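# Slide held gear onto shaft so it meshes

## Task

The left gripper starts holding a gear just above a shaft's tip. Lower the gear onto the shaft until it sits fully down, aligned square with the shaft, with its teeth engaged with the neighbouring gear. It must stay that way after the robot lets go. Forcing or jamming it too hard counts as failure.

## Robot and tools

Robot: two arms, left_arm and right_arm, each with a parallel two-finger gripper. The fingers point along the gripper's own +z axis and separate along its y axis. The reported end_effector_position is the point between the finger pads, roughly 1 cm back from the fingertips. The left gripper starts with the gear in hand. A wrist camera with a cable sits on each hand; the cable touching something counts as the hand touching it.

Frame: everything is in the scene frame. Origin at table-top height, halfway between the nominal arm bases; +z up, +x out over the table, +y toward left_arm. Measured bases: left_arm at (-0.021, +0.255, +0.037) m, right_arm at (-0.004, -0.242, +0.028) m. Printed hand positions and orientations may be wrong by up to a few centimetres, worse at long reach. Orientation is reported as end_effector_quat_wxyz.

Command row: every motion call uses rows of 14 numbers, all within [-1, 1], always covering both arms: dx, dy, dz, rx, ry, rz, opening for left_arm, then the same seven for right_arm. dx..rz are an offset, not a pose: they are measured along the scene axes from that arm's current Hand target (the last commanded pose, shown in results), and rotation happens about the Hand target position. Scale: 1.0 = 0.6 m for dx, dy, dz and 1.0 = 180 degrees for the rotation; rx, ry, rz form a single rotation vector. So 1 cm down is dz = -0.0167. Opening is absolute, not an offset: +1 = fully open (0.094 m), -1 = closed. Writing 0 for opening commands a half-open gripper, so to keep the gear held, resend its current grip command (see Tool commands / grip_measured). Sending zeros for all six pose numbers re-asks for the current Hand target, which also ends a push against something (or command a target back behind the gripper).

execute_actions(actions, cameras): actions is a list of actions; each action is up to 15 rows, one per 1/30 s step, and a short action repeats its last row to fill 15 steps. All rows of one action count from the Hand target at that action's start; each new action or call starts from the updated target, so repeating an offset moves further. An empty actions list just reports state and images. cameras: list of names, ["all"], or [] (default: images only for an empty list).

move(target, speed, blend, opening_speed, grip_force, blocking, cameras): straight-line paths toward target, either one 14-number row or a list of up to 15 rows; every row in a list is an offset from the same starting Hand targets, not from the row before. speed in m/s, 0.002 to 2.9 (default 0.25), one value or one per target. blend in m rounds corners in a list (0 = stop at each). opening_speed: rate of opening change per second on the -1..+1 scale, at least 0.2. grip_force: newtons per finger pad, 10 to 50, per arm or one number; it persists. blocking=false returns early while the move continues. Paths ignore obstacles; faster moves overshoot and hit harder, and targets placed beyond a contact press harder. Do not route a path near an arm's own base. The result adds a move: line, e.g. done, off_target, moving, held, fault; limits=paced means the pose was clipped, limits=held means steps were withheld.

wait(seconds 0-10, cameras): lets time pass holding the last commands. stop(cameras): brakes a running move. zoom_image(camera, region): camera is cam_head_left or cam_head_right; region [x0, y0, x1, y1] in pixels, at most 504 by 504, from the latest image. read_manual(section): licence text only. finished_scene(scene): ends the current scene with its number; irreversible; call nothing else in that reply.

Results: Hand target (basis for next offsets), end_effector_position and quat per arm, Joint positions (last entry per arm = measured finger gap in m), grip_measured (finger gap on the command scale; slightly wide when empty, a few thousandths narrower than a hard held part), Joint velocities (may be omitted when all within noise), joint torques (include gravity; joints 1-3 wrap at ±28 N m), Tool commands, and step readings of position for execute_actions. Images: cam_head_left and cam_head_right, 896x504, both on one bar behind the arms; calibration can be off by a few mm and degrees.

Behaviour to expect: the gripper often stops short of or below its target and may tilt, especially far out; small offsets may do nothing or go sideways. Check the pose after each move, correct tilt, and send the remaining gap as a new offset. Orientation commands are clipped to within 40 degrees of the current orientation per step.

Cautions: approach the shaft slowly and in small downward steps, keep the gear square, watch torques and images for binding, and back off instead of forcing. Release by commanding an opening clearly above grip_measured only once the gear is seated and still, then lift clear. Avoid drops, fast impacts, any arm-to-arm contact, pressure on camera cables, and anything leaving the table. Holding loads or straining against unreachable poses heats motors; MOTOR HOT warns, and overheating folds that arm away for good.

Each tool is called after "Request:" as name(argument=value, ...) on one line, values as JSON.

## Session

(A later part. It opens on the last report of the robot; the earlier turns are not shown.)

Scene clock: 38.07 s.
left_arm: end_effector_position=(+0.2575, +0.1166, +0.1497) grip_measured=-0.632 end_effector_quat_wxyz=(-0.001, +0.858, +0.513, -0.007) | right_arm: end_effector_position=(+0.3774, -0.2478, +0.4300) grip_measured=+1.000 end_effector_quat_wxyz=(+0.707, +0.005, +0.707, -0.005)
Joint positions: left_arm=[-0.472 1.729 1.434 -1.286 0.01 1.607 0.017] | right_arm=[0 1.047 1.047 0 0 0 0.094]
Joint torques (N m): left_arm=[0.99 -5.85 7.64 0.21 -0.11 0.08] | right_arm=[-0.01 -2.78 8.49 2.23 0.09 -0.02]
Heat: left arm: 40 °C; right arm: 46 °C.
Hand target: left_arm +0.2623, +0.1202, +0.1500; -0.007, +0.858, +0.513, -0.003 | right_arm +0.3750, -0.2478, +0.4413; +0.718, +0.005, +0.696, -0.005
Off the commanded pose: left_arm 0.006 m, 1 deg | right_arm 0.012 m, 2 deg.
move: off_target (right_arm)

Request:
move(target=[-0.003,-0.004,0.04,0,0,0,-1,0,0,0,0,0,0,1], speed=0.1, cameras=["all"])

Request:
zoom_image(camera="cam_head_left", region=[370, 135, 450, 215])

Request:
zoom_image(camera="cam_head_right", region=[360, 135, 440, 215])

Scene clock: 39.97 s.
left_arm: end_effector_position=(+0.2578, +0.1176, +0.1705) grip_measured=-0.632 end_effector_quat_wxyz=(-0.005, +0.858, +0.514, -0.007) | right_arm: end_effector_position=(+0.3774, -0.2478, +0.4300) grip_measured=+1.000 end_effector_quat_wxyz=(+0.707, +0.005, +0.707, -0.005)
Joint positions: left_arm=[-0.471 1.733 1.521 -1.375 0.007 1.608 0.017] | right_arm=[0 1.047 1.047 0 0 0 0.094]
Joint torques (N m): left_arm=[0.09 -6.49 8.05 0.15 -0.06 0] | right_arm=[0.03 -2.81 8.47 2.23 0.1 -0.02]
Heat: left arm: 40 °C; right arm: 46 °C.
Hand target: left_arm +0.2604, +0.1177, +0.1740; -0.007, +0.859, +0.513, -0.003 | right_arm +0.3750, -0.2478, +0.4413; +0.718, +0.005, +0.696, -0.005
Off the commanded pose: left_arm 0.004 m, 1 deg | right_arm 0.012 m, 2 deg.
move: off_target (right_arm)

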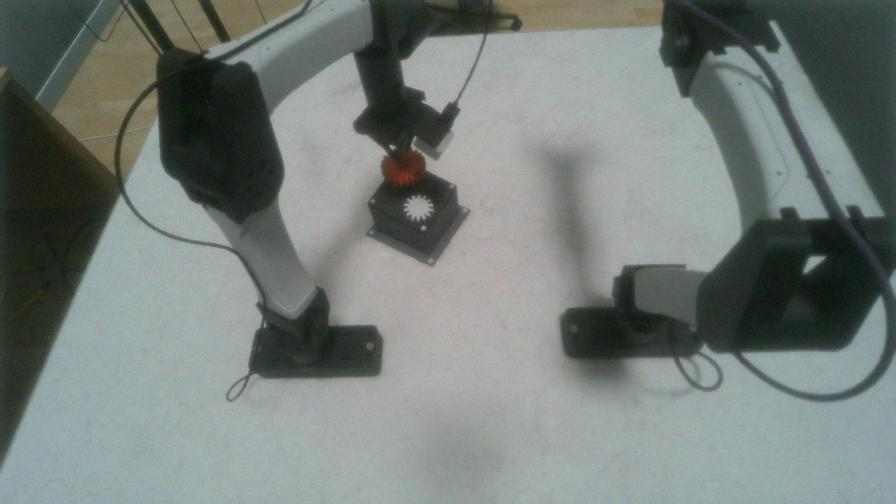

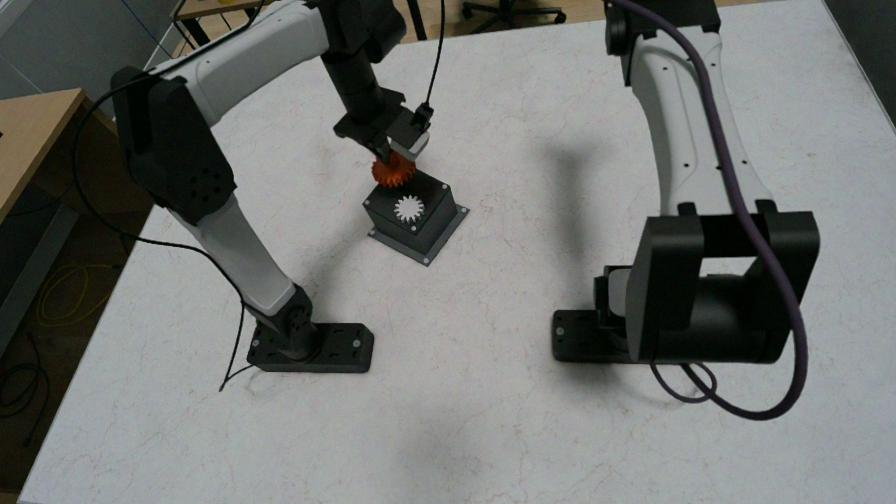

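Scaled by 6.300.

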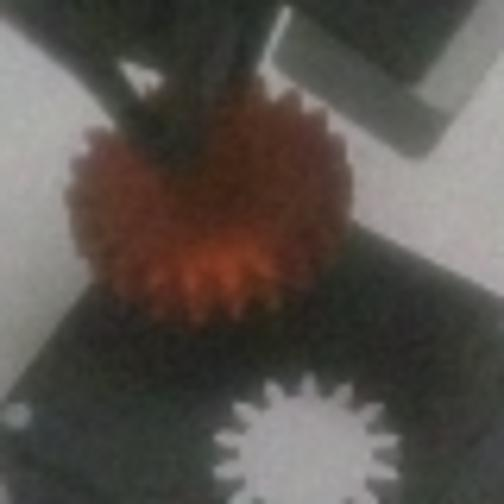

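Scaled by 6.300.

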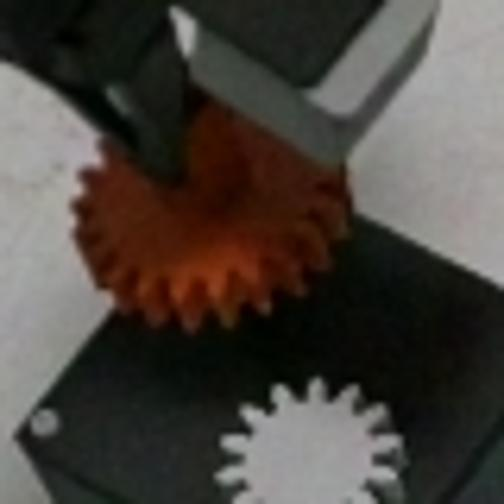

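Request:
move(target=[-0.003,-0.0075,-0.018,0,0,0,-1,0,0,0,0,0,0,1], speed=0.06)

Request:
move(target=[0,0,-0.007,0,0,0,-1,0,0,0,0,0,0,1], speed=0.03)

Scene clock: 42.07 s.
left_arm: end_effector_position=(+0.2553, +0.1150, +0.1665) grip_measured=-0.632 end_effector_quat_wxyz=(-0.007, +0.859, +0.512, -0.008) | right_arm: end_effector_position=(+0.3774, -0.2478, +0.4300) grip_measured=+1.000 end_effector_quat_wxyz=(+0.707, +0.005, +0.707, -0.005)
Joint positions: left_arm=[-0.482 1.733 1.505 -1.364 0.007 1.601 0.017] | right_arm=[0 1.047 1.047 0 0 0 0.094]
Joint torques (N m): left_arm=[-0.23 -6.45 5.64 0.45 -0.08 -0.13] | right_arm=[0.03 -2.78 8.49 2.24 0.09 -0.02]
Heat: left arm: 40 °C; right arm: 46 °C.
Hand target: left_arm +0.2586, +0.1132, +0.1632; -0.007, +0.859, +0.513, -0.003 | right_arm +0.3750, -0.2478, +0.4413; +0.718, +0.005, +0.696, -0.005
Off the commanded pose: left_arm 0.005 m, 1 deg | right_arm 0.012 m, 2 deg.
move: off_target (right_arm)

Scene clock: 42.90 s.
left_arm: end_effector_position=(+0.2555, +0.1149, +0.1625) grip_measured=-0.632 end_effector_quat_wxyz=(-0.006, +0.859, +0.512, -0.008) | right_arm: end_effector_position=(+0.3774, -0.2478, +0.4300) grip_measured=+1.000 end_effector_quat_wxyz=(+0.707, +0.005, +0.707, -0.005)
Joint positions: left_arm=[-0.482 1.733 1.489 -1.347 0.007 1.601 0.017] | right_arm=[0 1.047 1.047 0 0 0 0.094]
Joint torques (N m): left_arm=[-0.24 -6.39 5.6 0.41 -0.08 -0.11] | right_arm=[0.02 -2.8 8.5 2.24 0.09 -0.03]
Heat: left arm: 40 °C; right arm: 46 °C.
Hand target: left_arm +0.2587, +0.1132, +0.1590; -0.007, +0.859, +0.513, -0.003 | right_arm +0.3750, -0.2478, +0.4413; +0.718, +0.005, +0.696, -0.005
Off the commanded pose: left_arm 0.005 m, 1 deg | right_arm 0.012 m, 2 deg.
move: off_target (right_arm)

Request:
move(target=[0,-0.003,-0.004,0.002,-0.006,0,-1,0,0,0,0,0,0,1], speed=0.03, cameras=["all"])

Request:
zoom_image(camera="cam_head_left", region=[370, 135, 450, 215])

Request:
zoom_image(camera="cam_head_right", region=[360, 135, 440, 215])

Scene clock: 44.73 s.
left_arm: end_effector_position=(+0.2556, +0.1130, +0.1573) grip_measured=-0.632 end_effector_quat_wxyz=(-0.008, +0.859, +0.512, -0.001) | right_arm: end_effector_position=(+0.3774, -0.2478, +0.4300) grip_measured=+1.000 end_effector_quat_wxyz=(+0.707, +0.005, +0.707, -0.005)
Joint positions: left_arm=[-0.494 1.733 1.469 -1.322 -0.007 1.588 0.017] | right_arm=[0 1.047 1.047 0 0 0 0.094]
Joint torques (N m): left_arm=[-0.28 -7.27 5.63 0.41 -0.06 -0.1] | right_arm=[0.02 -2.78 8.5 2.24 0.1 -0.03]
Heat: left arm: 40 °C; right arm: 47 °C.
Hand target: left_arm +0.2587, +0.1114, +0.1566; -0.005, +0.858, +0.513, +0.007 | right_arm +0.3750, -0.2478, +0.4413; +0.718, +0.005, +0.696, -0.005
Off the commanded pose: left_arm 0.004 m, 1 deg | right_arm 0.012 m, 2 deg.
move: off_target (right_arm)

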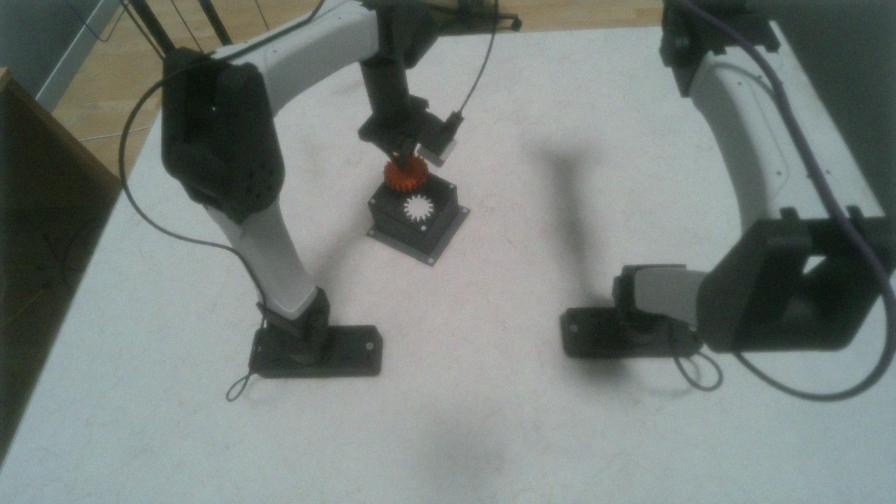

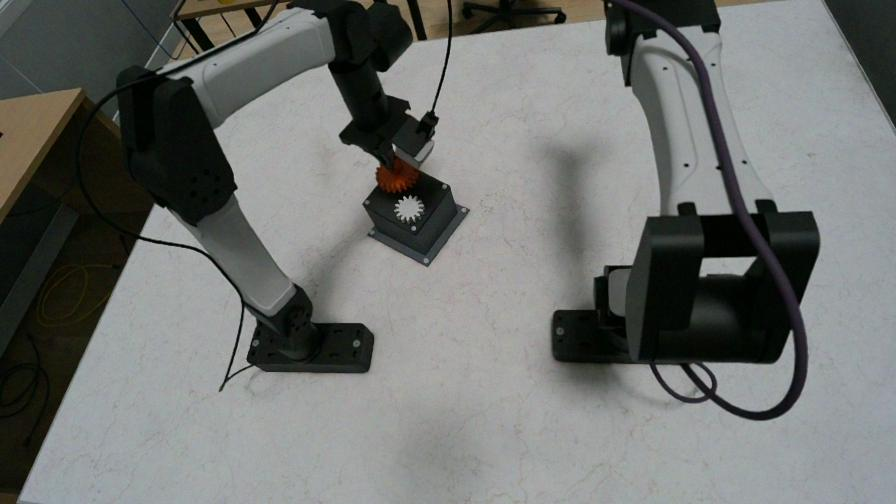

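Scaled by 6.300.

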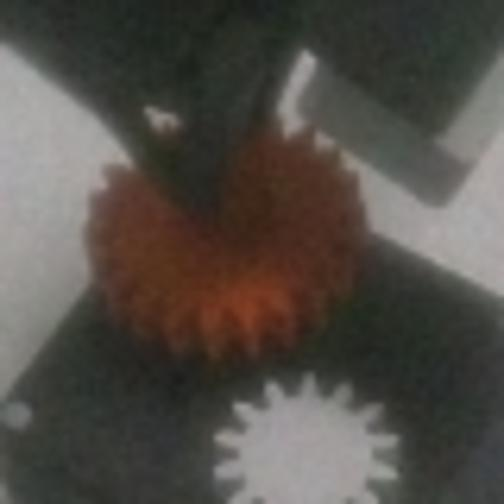

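Scaled by 6.300.

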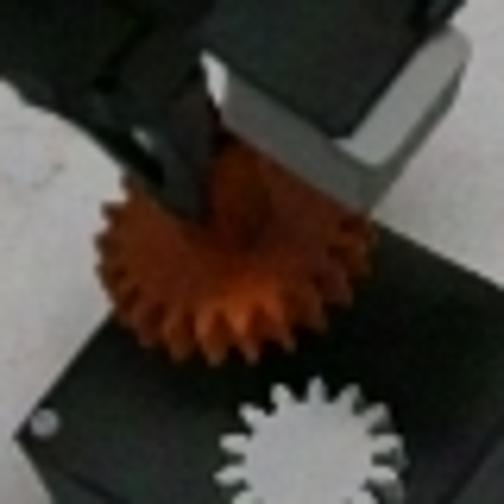

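Request:
move(target=[-0.001,-0.002,-0.006,-0.001,-0.003,0,-1,0,0,0,0,0,0,1], speed=0.03)

Request:
move(target=[0,0,-0.006,0,0,0,-1,0,0,0,0,0,0,1], speed=0.03)

Request:
move(target=[0,0,-0.005,0,0,0,-1,0,0,0,0,0,0,1], speed=0.03)

Scene clock: 46.57 s.
left_arm: end_effector_position=(+0.2550, +0.1120, +0.1511) grip_measured=-0.632 end_effector_quat_wxyz=(-0.008, +0.859, +0.512, +0.000) | right_arm: end_effector_position=(+0.3774, -0.2478, +0.4300) grip_measured=+1.000 end_effector_quat_wxyz=(+0.707, +0.005, +0.707, -0.005)
Joint positions: left_arm=[-0.499 1.733 1.444 -1.297 -0.009 1.583 0.017] | right_arm=[0 1.047 1.047 0 0 0 0.094]
Joint torques (N m): left_arm=[-0.29 -8.09 5.61 0.43 -0.1 -0.11] | right_arm=[0.01 -2.8 8.51 2.23 0.09 -0.02]
Heat: left arm: 40 °C; right arm: 47 °C.
Hand target: left_arm +0.2580, +0.1102, +0.1530; -0.001, +0.858, +0.513, +0.010 | right_arm +0.3750, -0.2478, +0.4413; +0.718, +0.005, +0.696, -0.005
Off the commanded pose: left_arm 0.004 m, 1 deg | right_arm 0.012 m, 2 deg.
move: off_target (right_arm)

Scene clock: 47.30 s.
left_arm: end_effector_position=(+0.2542, +0.1124, +0.1477) grip_measured=-0.632 end_effector_quat_wxyz=(-0.010, +0.859, +0.512, -0.001) | right_arm: end_effector_position=(+0.3774, -0.2478, +0.4300) grip_measured=+1.000 end_effector_quat_wxyz=(+0.707, +0.005, +0.707, -0.005)
Joint positions: left_arm=[-0.499 1.733 1.431 -1.286 -0.009 1.583 0.017] | right_arm=[0 1.047 1.047 0 0 0 0.094]
Joint torques (N m): left_arm=[-0.34 -7.99 5.63 0.48 -0.09 -0.11] | right_arm=[0.02 -2.77 8.47 2.24 0.09 -0.03]
Heat: left arm: 40 °C; right arm: 47 °C.
Hand target: left_arm +0.2580, +0.1102, +0.1494; -0.001, +0.858, +0.513, +0.010 | right_arm +0.3750, -0.2478, +0.4413; +0.718, +0.005, +0.696, -0.005
Off the commanded pose: left_arm 0.005 m, 2 deg | right_arm 0.012 m, 2 deg.
move: off_target (right_arm)

Scene clock: 48.00 s.
left_arm: end_effector_position=(+0.2542, +0.1124, +0.1449) grip_measured=-0.632 end_effector_quat_wxyz=(-0.009, +0.859, +0.512, -0.001) | right_arm: end_effector_position=(+0.3774, -0.2478, +0.4300) grip_measured=+1.000 end_effector_quat_wxyz=(+0.707, +0.005, +0.707, -0.005)
Joint positions: left_arm=[-0.499 1.733 1.42 -1.274 -0.009 1.583 0.017] | right_arm=[0 1.047 1.047 0 0 0 0.094]
Joint torques (N m): left_arm=[-0.28 -7.95 5.65 0.48 -0.09 -0.11] | right_arm=[0.01 -2.81 8.51 2.23 0.09 -0.02]
Heat: left arm: 40 °C; right arm: 47 °C.
Hand target: left_arm +0.2580, +0.1102, +0.1464; -0.001, +0.858, +0.513, +0.010 | right_arm +0.3750, -0.2478, +0.4413; +0.718, +0.005, +0.696, -0.005
Off the commanded pose: left_arm 0.005 m, 2 deg | right_arm 0.012 m, 2 deg.
move: off_target (right_arm)

Request:
move(target=[-0.003,0.002,-0.007,-0.001,-0.001,0,-1,0,0,0,0,0,0,1], speed=0.03)

Request:
move(target=[0,0,-0.006,0,0,0,-1,0,0,0,0,0,0,1], speed=0.03)

Request:
move(target=[0,0,-0.006,0,0,0,-1,0,0,0,0,0,0,1], speed=0.03)

Scene clock: 49.77 s.
left_arm: end_effector_position=(+0.2537, +0.1128, +0.1401) grip_measured=-0.632 end_effector_quat_wxyz=(-0.010, +0.859, +0.512, -0.001) | right_arm: end_effector_position=(+0.3774, -0.2478, +0.4300) grip_measured=+1.000 end_effector_quat_wxyz=(+0.707, +0.005, +0.707, -0.005)
Joint positions: left_arm=[-0.499 1.733 1.401 -1.256 -0.009 1.583 0.017] | right_arm=[0 1.047 1.047 0 0 0 0.094]
Joint torques (N m): left_arm=[-0.13 -8.91 4.68 0.52 -0.07 -0.09] | right_arm=[0.03 -2.81 8.5 2.24 0.09 -0.03]
Heat: left arm: 41 °C; right arm: 47 °C.
Hand target: left_arm +0.2563, +0.1114, +0.1422; +0.001, +0.858, +0.513, +0.011 | right_arm +0.3750, -0.2478, +0.4413; +0.718, +0.005, +0.696, -0.005
Off the commanded pose: left_arm 0.004 m, 2 deg | right_arm 0.012 m, 2 deg.
move: off_target (right_arm)

Scene clock: 50.47 s.
left_arm: end_effector_position=(+0.2536, +0.1128, +0.1400) grip_measured=-0.632 end_effector_quat_wxyz=(-0.007, +0.859, +0.512, +0.001) | right_arm: end_effector_position=(+0.3774, -0.2478, +0.4300) grip_measured=+1.000 end_effector_quat_wxyz=(+0.707, +0.005, +0.707, -0.005)
Joint positions: left_arm=[-0.499 1.726 1.392 -1.248 -0.009 1.583 0.017] | right_arm=[0 1.047 1.047 0 0 0 0.094]
Joint torques (N m): left_arm=[-0.17 -8.13 4.26 0.59 -0.07 -0.1] | right_arm=[0.01 -2.81 8.49 2.23 0.09 -0.03]
Heat: left arm: 41 °C; right arm: 47 °C.
Hand target: left_arm +0.2562, +0.1114, +0.1385; +0.001, +0.858, +0.513, +0.010 | right_arm +0.3750, -0.2478, +0.4413; +0.718, +0.005, +0.696, -0.005
Off the commanded pose: left_arm 0.003 m, 1 deg | right_arm 0.012 m, 2 deg.
move: off_target (right_arm)

Scene clock: 51.17 s.
left_arm: end_effector_position=(+0.2536, +0.1128, +0.1400) grip_measured=-0.632 end_effector_quat_wxyz=(-0.004, +0.859, +0.512, +0.003) | right_arm: end_effector_position=(+0.3774, -0.2478, +0.4300) grip_measured=+1.000 end_effector_quat_wxyz=(+0.707, +0.005, +0.707, -0.005)
Joint positions: left_arm=[-0.499 1.719 1.384 -1.24 -0.009 1.583 0.017] | right_arm=[0 1.047 1.047 0 0 0 0.094]
Joint torques (N m): left_arm=[-0.17 -7.34 3.82 0.69 -0.05 -0.1] | right_arm=[0.03 -2.82 8.5 2.23 0.09 -0.03]
Heat: left arm: 41 °C; right arm: 47 °C.
Hand target: left_arm +0.2563, +0.1114, +0.1351; +0.001, +0.858, +0.513, +0.011 | right_arm +0.3750, -0.2478, +0.4413; +0.718, +0.005, +0.696, -0.005
Off the commanded pose: left_arm 0.006 m, 1 deg | right_arm 0.012 m, 2 deg.
move: off_target (right_arm)

Request:
move(target=[-0.003,0.002,0,0,0,0.025,-1,0,0,0,0,0,0,1], speed=0.08)

Request:
move(target=[0,0,0,0,0,-0.05,-1,0,0,0,0,0,0,1], speed=0.08, cameras=["all"])

Request:
zoom_image(camera="cam_head_right", region=[360, 145, 440, 215])

Request:
zoom_image(camera="cam_head_left", region=[370, 145, 450, 215])

Scene clock: 52.90 s.
left_arm: end_effector_position=(+0.2534, +0.1129, +0.1401) grip_measured=-0.632 end_effector_quat_wxyz=(-0.001, +0.839, +0.545, +0.005) | right_arm: end_effector_position=(+0.3774, -0.2478, +0.4300) grip_measured=+1.000 end_effector_quat_wxyz=(+0.707, +0.005, +0.707, -0.005)
Joint positions: left_arm=[-0.499 1.712 1.377 -1.232 -0.009 1.506 0.017] | right_arm=[0 1.047 1.047 0 0 0 0.094]
Joint torques (N m): left_arm=[-0.14 -7.3 3.84 0.61 -0.07 -0.13] | right_arm=[0.03 -2.78 8.49 2.24 0.1 -0.03]
Heat: left arm: 40 °C; right arm: 47 °C.
Hand target: left_arm +0.2544, +0.1126, +0.1351; +0.001, +0.838, +0.546, +0.011 | right_arm +0.3750, -0.2478, +0.4413; +0.718, +0.005, +0.696, -0.005
Off the commanded pose: left_arm 0.005 m, 1 deg | right_arm 0.012 m, 2 deg.
move: off_target (right_arm)

Scene clock: 54.47 s.
left_arm: end_effector_position=(+0.2531, +0.1131, +0.1403) grip_measured=-0.632 end_effector_quat_wxyz=(-0.001, +0.874, +0.486, +0.005) | right_arm: end_effector_position=(+0.3774, -0.2478, +0.4300) grip_measured=+1.000 end_effector_quat_wxyz=(+0.707, +0.005, +0.707, -0.005)
Joint positions: left_arm=[-0.499 1.709 1.375 -1.232 -0.009 1.643 0.017] | right_arm=[0 1.047 1.047 0 0 0 0.094]
Joint torques (N m): left_arm=[-0.06 -7.24 3.77 0.62 -0.07 0.11] | right_arm=[0.03 -2.81 8.49 2.24 0.09 -0.02]
Heat: left arm: 40 °C; right arm: 47 °C.
Hand target: left_arm +0.2545, +0.1126, +0.1351; +0.002, +0.878, +0.479, +0.011 | right_arm +0.3750, -0.2478, +0.4413; +0.718, +0.005, +0.696, -0.005
Off the commanded pose: left_arm 0.005 m, 1 deg | right_arm 0.012 m, 2 deg.
move: off_target (right_arm)

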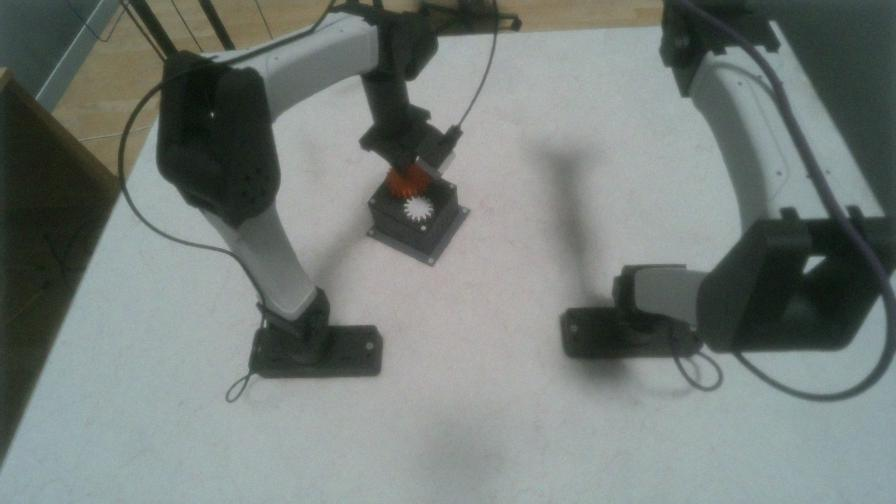

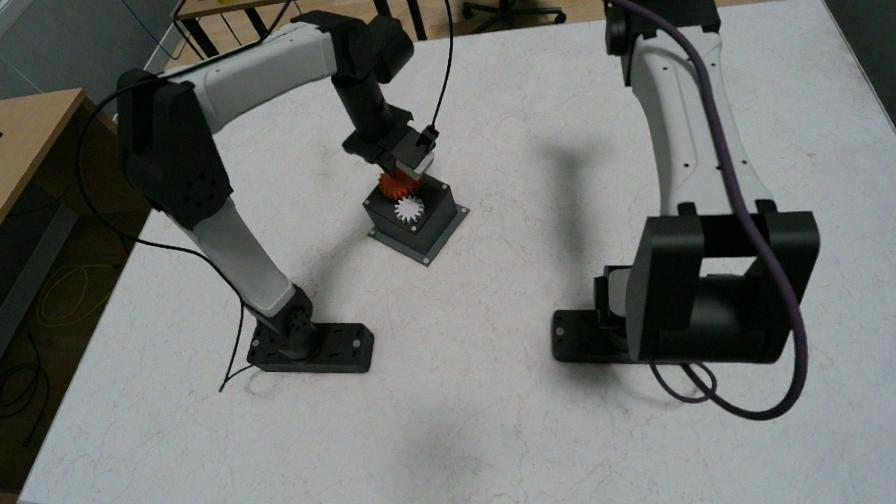

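Scaled by 6.300.

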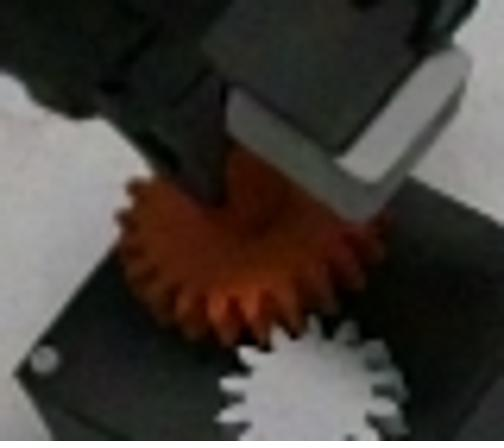

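Scaled by 6.300.

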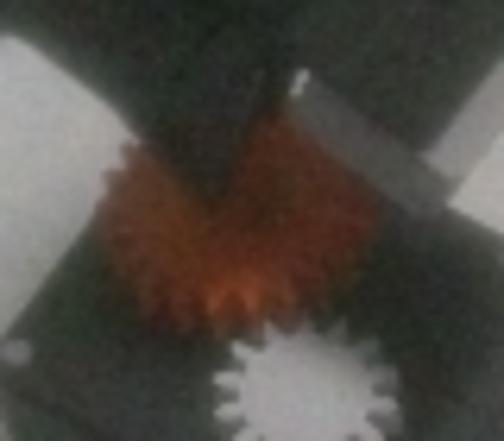

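Request:
move(target=[-0.002,0.001,0.004,0,0.0045,0,-1,0,0,0,0,0,0,1], speed=0.05)

Request:
move(target=[0,0,-0.002,0,0,0.05,-1,0,0,0,0,0,0,1], speed=0.08, cameras=["all"])

Request:
zoom_image(camera="cam_head_right", region=[360, 145, 440, 215])

Request:
zoom_image(camera="cam_head_left", region=[370, 145, 450, 215])

Scene clock: 57.10 s.
left_arm: end_effector_position=(+0.2531, +0.1131, +0.1403) grip_measured=-0.632 end_effector_quat_wxyz=(-0.001, +0.875, +0.484, +0.005) | right_arm: end_effector_position=(+0.3774, -0.2478, +0.4300) grip_measured=+1.000 end_effector_quat_wxyz=(+0.707, +0.005, +0.707, -0.005)
Joint positions: left_arm=[-0.499 1.709 1.375 -1.232 -0.009 1.647 0.017] | right_arm=[0 1.047 1.047 0 0 0 0.094]
Joint torques (N m): left_arm=[0.23 -6.74 5.23 0.4 0.03 0.1] | right_arm=[0.03 -2.8 8.47 2.23 0.09 -0.02]
Heat: left arm: 40 °C; right arm: 47 °C.
Hand target: left_arm +0.2533, +0.1132, +0.1375; -0.002, +0.878, +0.479, +0.004 | right_arm +0.3750, -0.2478, +0.4413; +0.718, +0.005, +0.696, -0.005
Off the commanded pose: left_arm 0.003 m, 1 deg | right_arm 0.012 m, 2 deg.
move: off_target (right_arm)

Scene clock: 58.67 s.
left_arm: end_effector_position=(+0.2534, +0.1130, +0.1403) grip_measured=-0.632 end_effector_quat_wxyz=(+0.000, +0.840, +0.543, +0.006) | right_arm: end_effector_position=(+0.3774, -0.2478, +0.4300) grip_measured=+1.000 end_effector_quat_wxyz=(+0.707, +0.005, +0.707, -0.005)
Joint positions: left_arm=[-0.499 1.709 1.375 -1.23 -0.009 1.51 0.017] | right_arm=[0 1.047 1.047 0 0 0 0.094]
Joint torques (N m): left_arm=[0.21 -6.63 4.98 0.44 0.02 -0.09] | right_arm=[0.01 -2.78 8.49 2.23 0.1 -0.03]
Heat: left arm: 40 °C; right arm: 47 °C.
Hand target: left_arm +0.2533, +0.1132, +0.1363; -0.002, +0.838, +0.546, +0.004 | right_arm +0.3750, -0.2478, +0.4413; +0.718, +0.005, +0.696, -0.005
Off the commanded pose: left_arm 0.004 m, 1 deg | right_arm 0.012 m, 2 deg.
move: off_target (right_arm)

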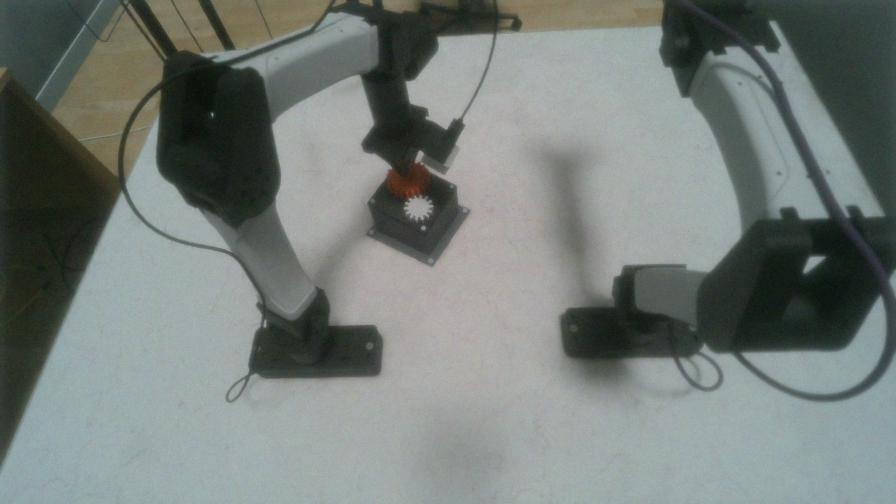

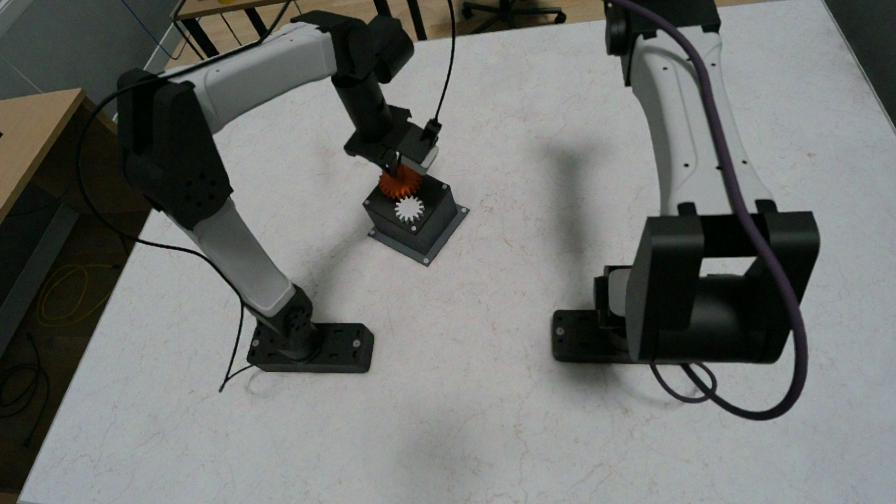

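Scaled by 6.300.

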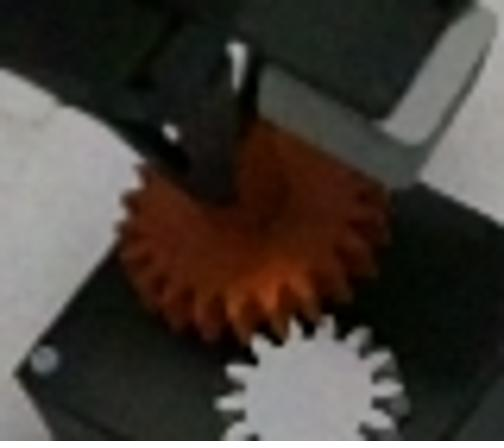

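Scaled by 6.300.

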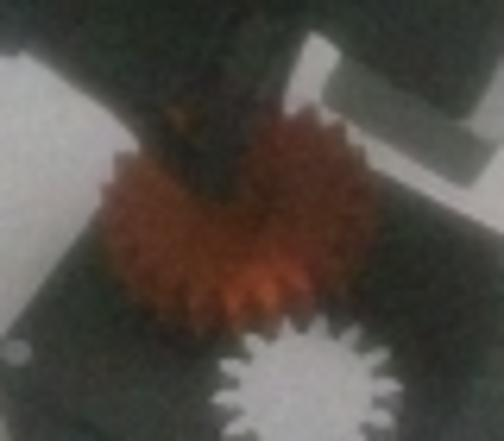

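Request:
move(target=[-0.001,0.001,-0.003,0.001,0.008,0,-1,0,0,0,0,0,0,1], speed=0.05)

Request:
move(target=[0,0,-0.002,0,0,-0.03,-1,0,0,0,0,0,0,1], speed=0.08)

Scene clock: 60.17 s.
left_arm: end_effector_position=(+0.2533, +0.1127, +0.1403) grip_measured=-0.632 end_effector_quat_wxyz=(+0.001, +0.839, +0.544, +0.004) | right_arm: end_effector_position=(+0.3774, -0.2478, +0.4300) grip_measured=+1.000 end_effector_quat_wxyz=(+0.707, +0.005, +0.707, -0.005)
Joint positions: left_arm=[-0.498 1.709 1.375 -1.23 -0.005 1.51 0.017] | right_arm=[0 1.047 1.047 0 0 0 0.094]
Joint torques (N m): left_arm=[0.57 -4.9 6.41 0.24 0.06 -0.04] | right_arm=[0.05 -2.82 8.5 2.24 0.1 -0.03]
Heat: left arm: 41 °C; right arm: 48 °C.
Hand target: left_arm +0.2526, +0.1138, +0.1344; -0.010, +0.838, +0.546, -0.005 | right_arm +0.3750, -0.2478, +0.4413; +0.718, +0.005, +0.696, -0.005
Off the commanded pose: left_arm 0.006 m, 2 deg | right_arm 0.012 m, 2 deg.
move: off_target (right_arm)

Scene clock: 61.33 s.
left_arm: end_effector_position=(+0.2532, +0.1126, +0.1403) grip_measured=-0.632 end_effector_quat_wxyz=(+0.001, +0.860, +0.509, +0.003) | right_arm: end_effector_position=(+0.3774, -0.2478, +0.4300) grip_measured=+1.000 end_effector_quat_wxyz=(+0.707, +0.005, +0.707, -0.005)
Joint positions: left_arm=[-0.498 1.709 1.375 -1.23 -0.004 1.59 0.017] | right_arm=[0 1.047 1.047 0 0 0 0.094]
Joint torques (N m): left_arm=[0.47 -4.82 5.97 0.3 0.04 0.04] | right_arm=[0.02 -2.81 8.5 2.24 0.09 -0.03]
Heat: left arm: 41 °C; right arm: 48 °C.
Hand target: left_arm +0.2526, +0.1138, +0.1332; -0.010, +0.863, +0.506, -0.005 | right_arm +0.3750, -0.2478, +0.4413; +0.718, +0.005, +0.696, -0.005
Off the commanded pose: left_arm 0.007 m, 2 deg | right_arm 0.012 m, 2 deg.
move: off_target (right_arm)

Request:
move(target=[0,-0.001,-0.005,0,0,0,-1,0,0,0,0,0,0,1], speed=0.03)

Request:
move(target=[0,0,-0.004,0,0,0.02,-1,0,0,0,0,0,0,1], speed=0.05)

Scene clock: 62.53 s.
left_arm: end_effector_position=(+0.2532, +0.1126, +0.1403) grip_measured=-0.632 end_effector_quat_wxyz=(+0.001, +0.861, +0.509, +0.003) | right_arm: end_effector_position=(+0.3774, -0.2478, +0.4300) grip_measured=+1.000 end_effector_quat_wxyz=(+0.707, +0.005, +0.707, -0.005)
Joint positions: left_arm=[-0.498 1.709 1.375 -1.23 -0.004 1.59 0.017] | right_arm=[0 1.047 1.047 0 0 0 0.094]
Joint torques (N m): left_arm=[0.34 -4.63 5.11 0.39 0.03 0.06] | right_arm=[-0.02 -2.8 8.47 2.24 0.09 -0.03]
Heat: left arm: 41 °C; right arm: 48 °C.
Hand target: left_arm +0.2526, +0.1132, +0.1302; -0.010, +0.862, +0.506, -0.005 | right_arm +0.3750, -0.2478, +0.4413; +0.718, +0.005, +0.696, -0.005
Off the commanded pose: left_arm 0.010 m, 2 deg | right_arm 0.012 m, 2 deg.
move: off_target (right_arm)

Scene clock: 63.67 s.
left_arm: end_effector_position=(+0.2532, +0.1126, +0.1403) grip_measured=-0.632 end_effector_quat_wxyz=(+0.001, +0.849, +0.529, +0.003) | right_arm: end_effector_position=(+0.3774, -0.2478, +0.4300) grip_measured=+1.000 end_effector_quat_wxyz=(+0.707, +0.005, +0.707, -0.005)
Joint positions: left_arm=[-0.498 1.709 1.375 -1.23 -0.004 1.545 0.017] | right_arm=[0 1.047 1.047 0 0 0 0.094]
Joint torques (N m): left_arm=[0.38 -4.55 4.33 0.48 0.06 -0.12] | right_arm=[0.02 -2.8 8.49 2.24 0.1 -0.02]
Heat: left arm: 41 °C; right arm: 48 °C.
Hand target: left_arm +0.2526, +0.1132, +0.1278; -0.010, +0.846, +0.533, -0.005 | right_arm +0.3750, -0.2478, +0.4413; +0.718, +0.005, +0.696, -0.005
Off the commanded pose: left_arm 0.013 m, 2 deg | right_arm 0.012 m, 2 deg.
move: off_target (left_arm, right_arm)

Request:
move(target=[0.001,-0.001,0.0195,0,0,0,-1,0,0,0,0,0,0,1], speed=0.05, cameras=["all"])

Request:
zoom_image(camera="cam_head_right", region=[375, 165, 425, 215])

Scene clock: 65.17 s.
left_arm: end_effector_position=(+0.2536, +0.1124, +0.1404) grip_measured=-0.632 end_effector_quat_wxyz=(-0.003, +0.849, +0.529, +0.001) | right_arm: end_effector_position=(+0.3774, -0.2478, +0.4300) grip_measured=+1.000 end_effector_quat_wxyz=(+0.707, +0.005, +0.707, -0.005)
Joint positions: left_arm=[-0.498 1.721 1.388 -1.242 -0.004 1.544 0.017] | right_arm=[0 1.047 1.047 0 0 0 0.094]
Joint torques (N m): left_arm=[0.31 -5.7 7.32 0.14 0.06 -0.11] | right_arm=[0.02 -2.8 8.5 2.24 0.1 -0.02]
Heat: left arm: 41 °C; right arm: 48 °C.
Hand target: left_arm +0.2532, +0.1126, +0.1395; -0.010, +0.846, +0.533, -0.005 | right_arm +0.3750, -0.2478, +0.4413; +0.718, +0.005, +0.696, -0.005
Off the commanded pose: left_arm 0.001 m, 1 deg | right_arm 0.012 m, 2 deg.
move: off_target (right_arm)

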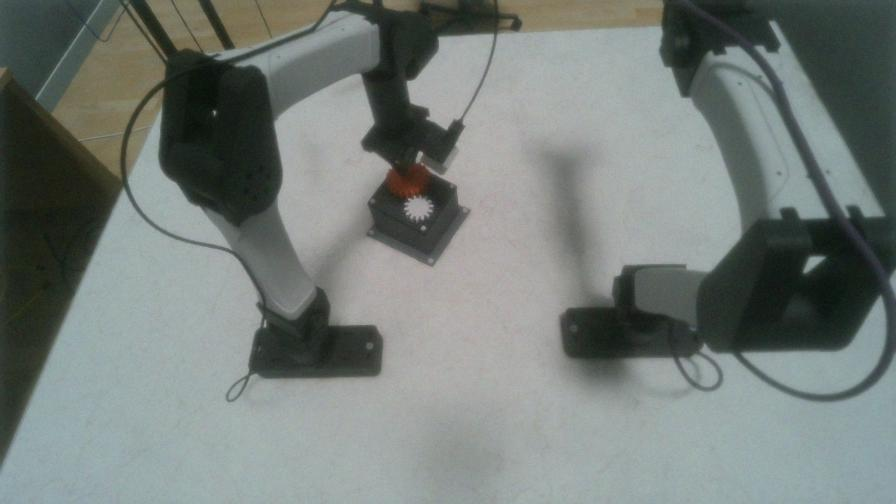

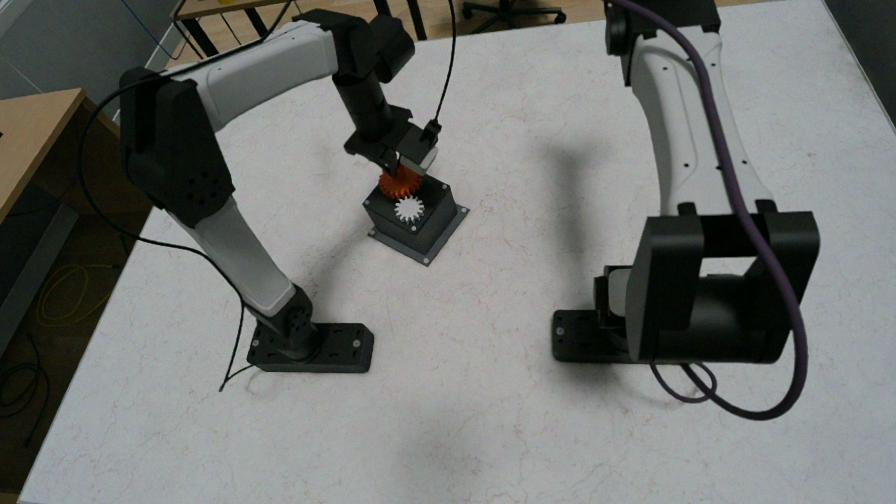

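Scaled by 10.080.

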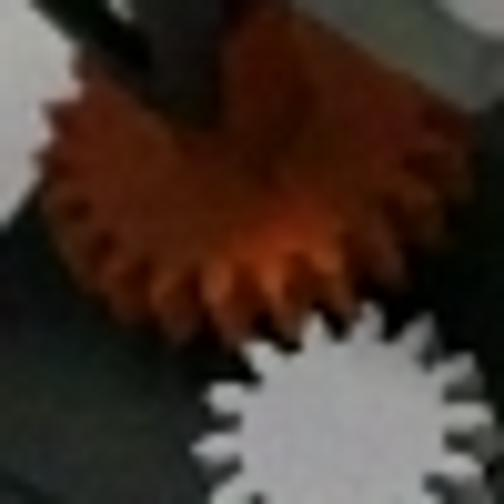

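Request:
move(target=[0,0,0.002,0,0,0,-0.2,0,0,0,0,0,0,1], speed=0.05, opening_speed=0.5)

Request:
move(target=[0,0,0.12,0,0,0,-0.2,0,0,0,0,0,0,1], speed=0.15, cameras=["all"])

Request:
zoom_image(camera="cam_head_right", region=[365, 155, 435, 225])

Request:
zoom_image(camera="cam_head_left", region=[375, 155, 445, 225])

Scene clock: 67.77 s.
left_arm: end_effector_position=(+0.2518, +0.1134, +0.1389) grip_measured=-0.203 end_effector_quat_wxyz=(-0.009, +0.849, +0.529, -0.003) | right_arm: end_effector_position=(+0.3774, -0.2478, +0.4300) grip_measured=+1.000 end_effector_quat_wxyz=(+0.707, +0.005, +0.707, -0.005)
Joint positions: left_arm=[-0.498 1.726 1.388 -1.251 -0.004 1.544 0.037] | right_arm=[0 1.047 1.047 0 0 0 0.094]
Joint torques (N m): left_arm=[0.32 -6.31 7.62 0.13 0.06 -0.11] | right_arm=[0.03 -2.8 8.5 2.23 0.09 -0.03]
Heat: left arm: 41 °C; right arm: 48 °C.
Hand target: left_arm +0.2532, +0.1126, +0.1408; -0.010, +0.846, +0.533, -0.005 | right_arm +0.3750, -0.2478, +0.4413; +0.718, +0.005, +0.696, -0.005
Off the commanded pose: left_arm 0.002 m, 1 deg | right_arm 0.012 m, 2 deg.
move: off_target (right_arm)

Scene clock: 69.07 s.
left_arm: end_effector_position=(+0.2526, +0.1129, +0.2109) grip_measured=-0.203 end_effector_quat_wxyz=(-0.009, +0.849, +0.529, -0.003) | right_arm: end_effector_position=(+0.3774, -0.2478, +0.4300) grip_measured=+1.000 end_effector_quat_wxyz=(+0.707, +0.005, +0.707, -0.005)
Joint positions: left_arm=[-0.498 1.743 1.694 -1.54 -0.004 1.544 0.037] | right_arm=[0 1.047 1.047 0 0 0 0.094]
Joint torques (N m): left_arm=[0.36 -6.38 7.35 0.21 0.06 -0.11] | right_arm=[0.01 -2.81 8.49 2.23 0.09 -0.02]
Heat: left arm: 41 °C; right arm: 48 °C.
Hand target: left_arm +0.2532, +0.1126, +0.2127; -0.011, +0.846, +0.533, -0.005 | right_arm +0.3750, -0.2478, +0.4413; +0.718, +0.005, +0.696, -0.005
Off the commanded pose: left_arm 0.002 m, 1 deg | right_arm 0.012 m, 2 deg.
move: off_target (right_arm)

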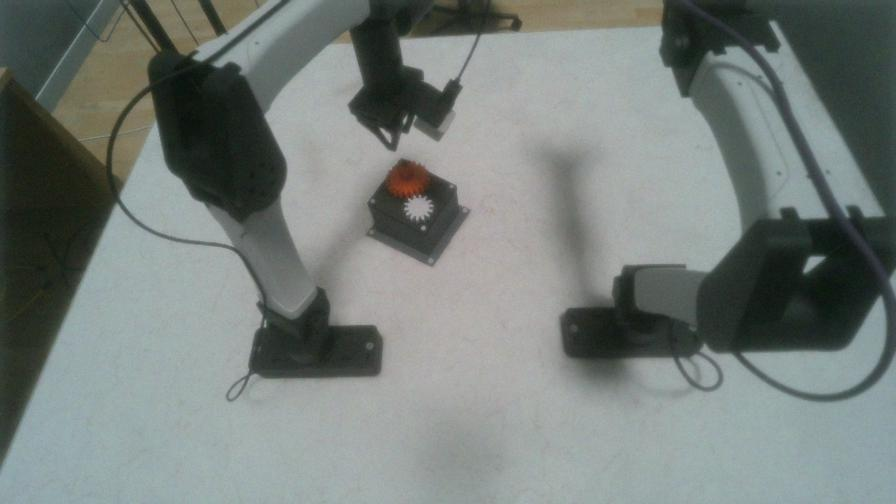

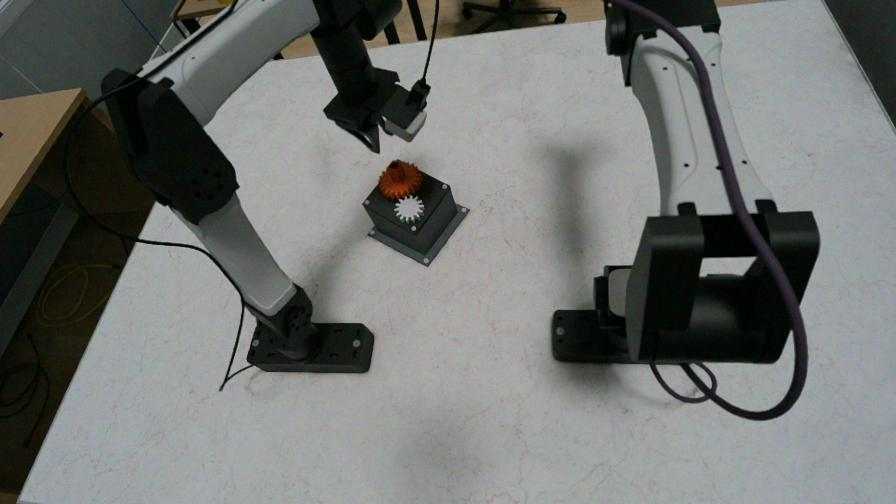

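Scaled by 7.200.

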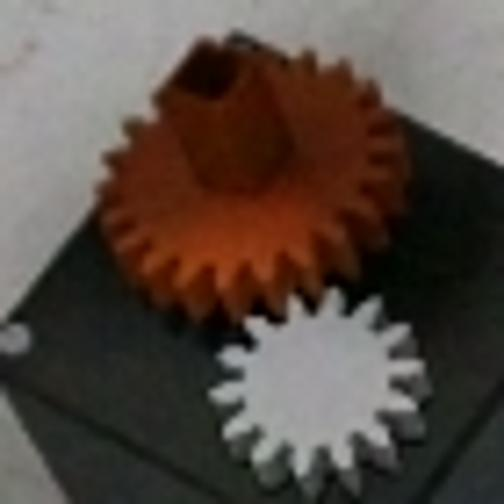

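Scaled by 7.200.

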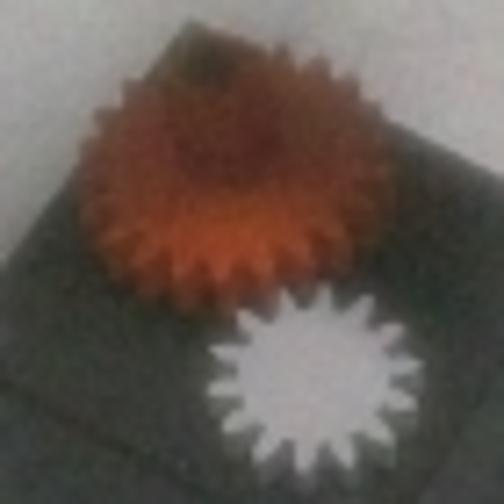

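Request:
zoom_image(camera="cam_head_right", region=[392, 188, 418, 208])

Request:
zoom_image(camera="cam_head_left", region=[399, 186, 425, 206])

Scaled by 19.385.

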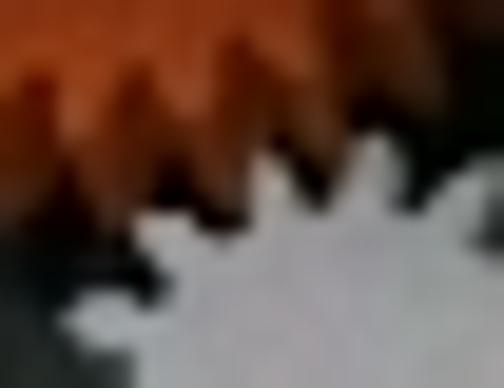

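Scaled by 19.385.

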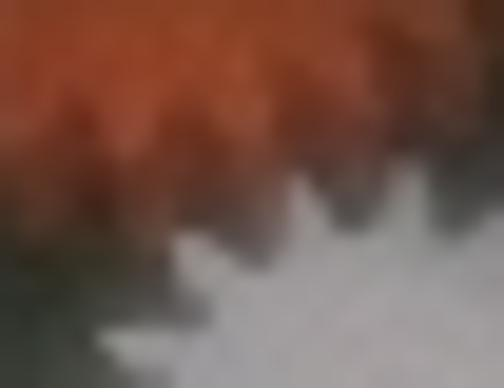

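Request:
move(target=[0.0005,0,-0.12,0,0,0,-0.2,0,0,0,0,0,0,1], speed=0.12)

Request:
move(target=[0,0,0,0,0,0,-0.8,0,0,0,0,0,0,1], speed=0.05, opening_speed=0.6)

Request:
move(target=[0,0,-0.006,0,0,-0.05,-0.8,0,0,0,0,0,0,1], speed=0.08)

Request:
move(target=[0,0,-0.004,0,0,0.05,-0.8,0,0,0,0,0,0,1], speed=0.08, cameras=["all"])

Request:
zoom_image(camera="cam_head_right", region=[365, 155, 435, 225])

Scene clock: 82.90 s.
left_arm: end_effector_position=(+0.2440, +0.1171, +0.1564) grip_measured=-0.203 end_effector_quat_wxyz=(-0.019, +0.849, +0.529, -0.009) | right_arm: end_effector_position=(+0.3774, -0.2478, +0.4300) grip_measured=+1.000 end_effector_quat_wxyz=(+0.707, +0.005, +0.707, -0.005)
Joint positions: left_arm=[-0.498 1.712 1.44 -1.341 -0.003 1.544 0.037] | right_arm=[0 1.047 1.047 0 0 0 0.094]
Joint torques (N m): left_arm=[0.39 -4.89 2.8 0.96 0.05 -0.1] | right_arm=[0.01 -2.8 8.49 2.24 0.09 -0.03]
Heat: left arm: 42 °C; right arm: 49 °C.
Hand target: left_arm +0.2536, +0.1126, +0.1408; -0.010, +0.846, +0.533, -0.005 | right_arm +0.3750, -0.2478, +0.4413; +0.718, +0.005, +0.696, -0.005
Off the commanded pose: left_arm 0.019 m, 1 deg | right_arm 0.012 m, 2 deg.
move: off_target (left_arm, right_arm)

Scene clock: 84.10 s.
left_arm: end_effector_position=(+0.2519, +0.1130, +0.1548) grip_measured=-0.794 end_effector_quat_wxyz=(-0.004, +0.848, +0.529, +0.000) | right_arm: end_effector_position=(+0.3774, -0.2478, +0.4300) grip_measured=+1.000 end_effector_quat_wxyz=(+0.707, +0.005, +0.707, -0.005)
Joint positions: left_arm=[-0.498 1.712 1.435 -1.3 -0.004 1.544 0.01] | right_arm=[0 1.047 1.047 0 0 0 0.094]
Joint torques (N m): left_arm=[0.38 -4.89 3.37 0.64 0.05 -0.09] | right_arm=[0.02 -2.78 8.5 2.24 0.09 -0.02]
Heat: left arm: 42 °C; right arm: 49 °C.
Hand target: left_arm +0.2536, +0.1127, +0.1407; -0.010, +0.846, +0.533, -0.005 | right_arm +0.3750, -0.2478, +0.4413; +0.718, +0.005, +0.696, -0.005
Off the commanded pose: left_arm 0.014 m, 1 deg | right_arm 0.012 m, 2 deg.
move: off_target (left_arm, right_arm)

Scene clock: 85.67 s.
left_arm: end_effector_position=(+0.2494, +0.1139, +0.1486) grip_measured=-0.798 end_effector_quat_wxyz=(-0.009, +0.883, +0.470, -0.005) | right_arm: end_effector_position=(+0.3774, -0.2478, +0.4300) grip_measured=+1.000 end_effector_quat_wxyz=(+0.707, +0.005, +0.707, -0.005)
Joint positions: left_arm=[-0.498 1.716 1.415 -1.29 -0.002 1.68 0.01] | right_arm=[0 1.047 1.047 0 0 0 0.094]
Joint torques (N m): left_arm=[0.23 -5.16 4 0.64 -0.02 0.07] | right_arm=[0.01 -2.81 8.5 2.23 0.09 -0.03]
Heat: left arm: 42 °C; right arm: 49 °C.
Hand target: left_arm +0.2536, +0.1126, +0.1371; -0.011, +0.885, +0.465, -0.004 | right_arm +0.3750, -0.2478, +0.4413; +0.718, +0.005, +0.696, -0.005
Off the commanded pose: left_arm 0.012 m, 1 deg | right_arm 0.012 m, 2 deg.
move: off_target (left_arm, right_arm)

Scene clock: 87.23 s.
left_arm: end_effector_position=(+0.2498, +0.1134, +0.1484) grip_measured=-0.798 end_effector_quat_wxyz=(-0.008, +0.849, +0.528, -0.004) | right_arm: end_effector_position=(+0.3774, -0.2478, +0.4300) grip_measured=+1.000 end_effector_quat_wxyz=(+0.707, +0.005, +0.707, -0.005)
Joint positions: left_arm=[-0.498 1.716 1.414 -1.287 0 1.546 0.01] | right_arm=[0 1.047 1.047 0 0 0 0.094]
Joint torques (N m): left_arm=[0.42 -5.09 3.29 0.71 0.01 -0.12] | right_arm=[0.01 -2.81 8.49 2.24 0.09 -0.02]
Heat: left arm: 42 °C; right arm: 49 °C.
Hand target: left_arm +0.2536, +0.1126, +0.1348; -0.010, +0.846, +0.533, -0.005 | right_arm +0.3750, -0.2478, +0.4413; +0.718, +0.005, +0.696, -0.005
Off the commanded pose: left_arm 0.014 m, 1 deg | right_arm 0.012 m, 2 deg.
move: off_target (left_arm, right_arm)

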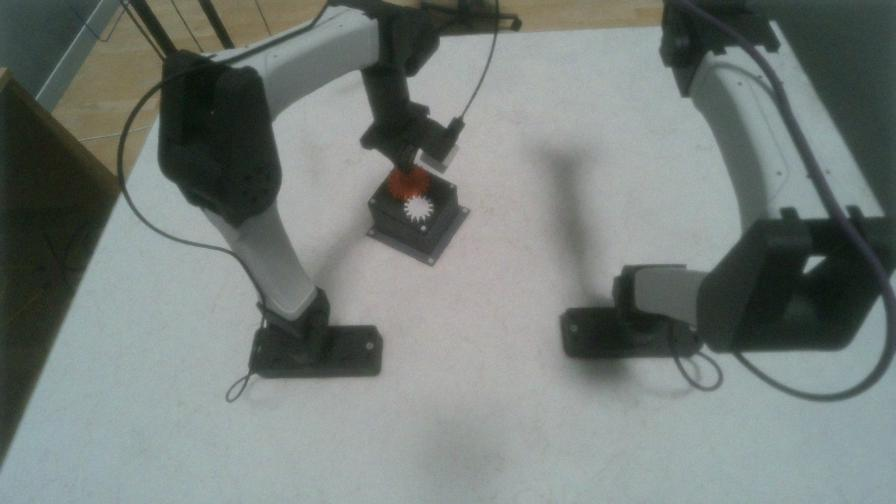

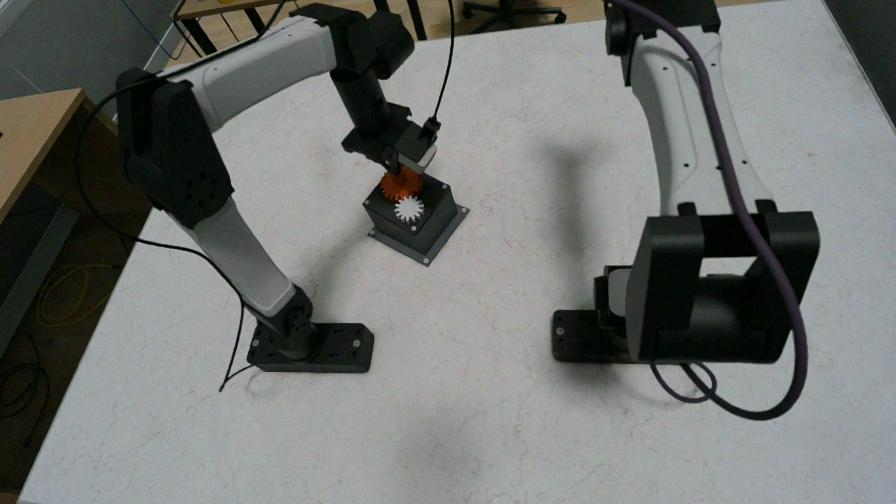

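Scaled by 7.200.

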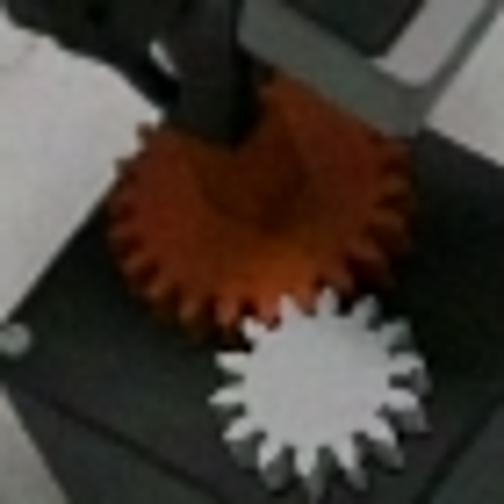

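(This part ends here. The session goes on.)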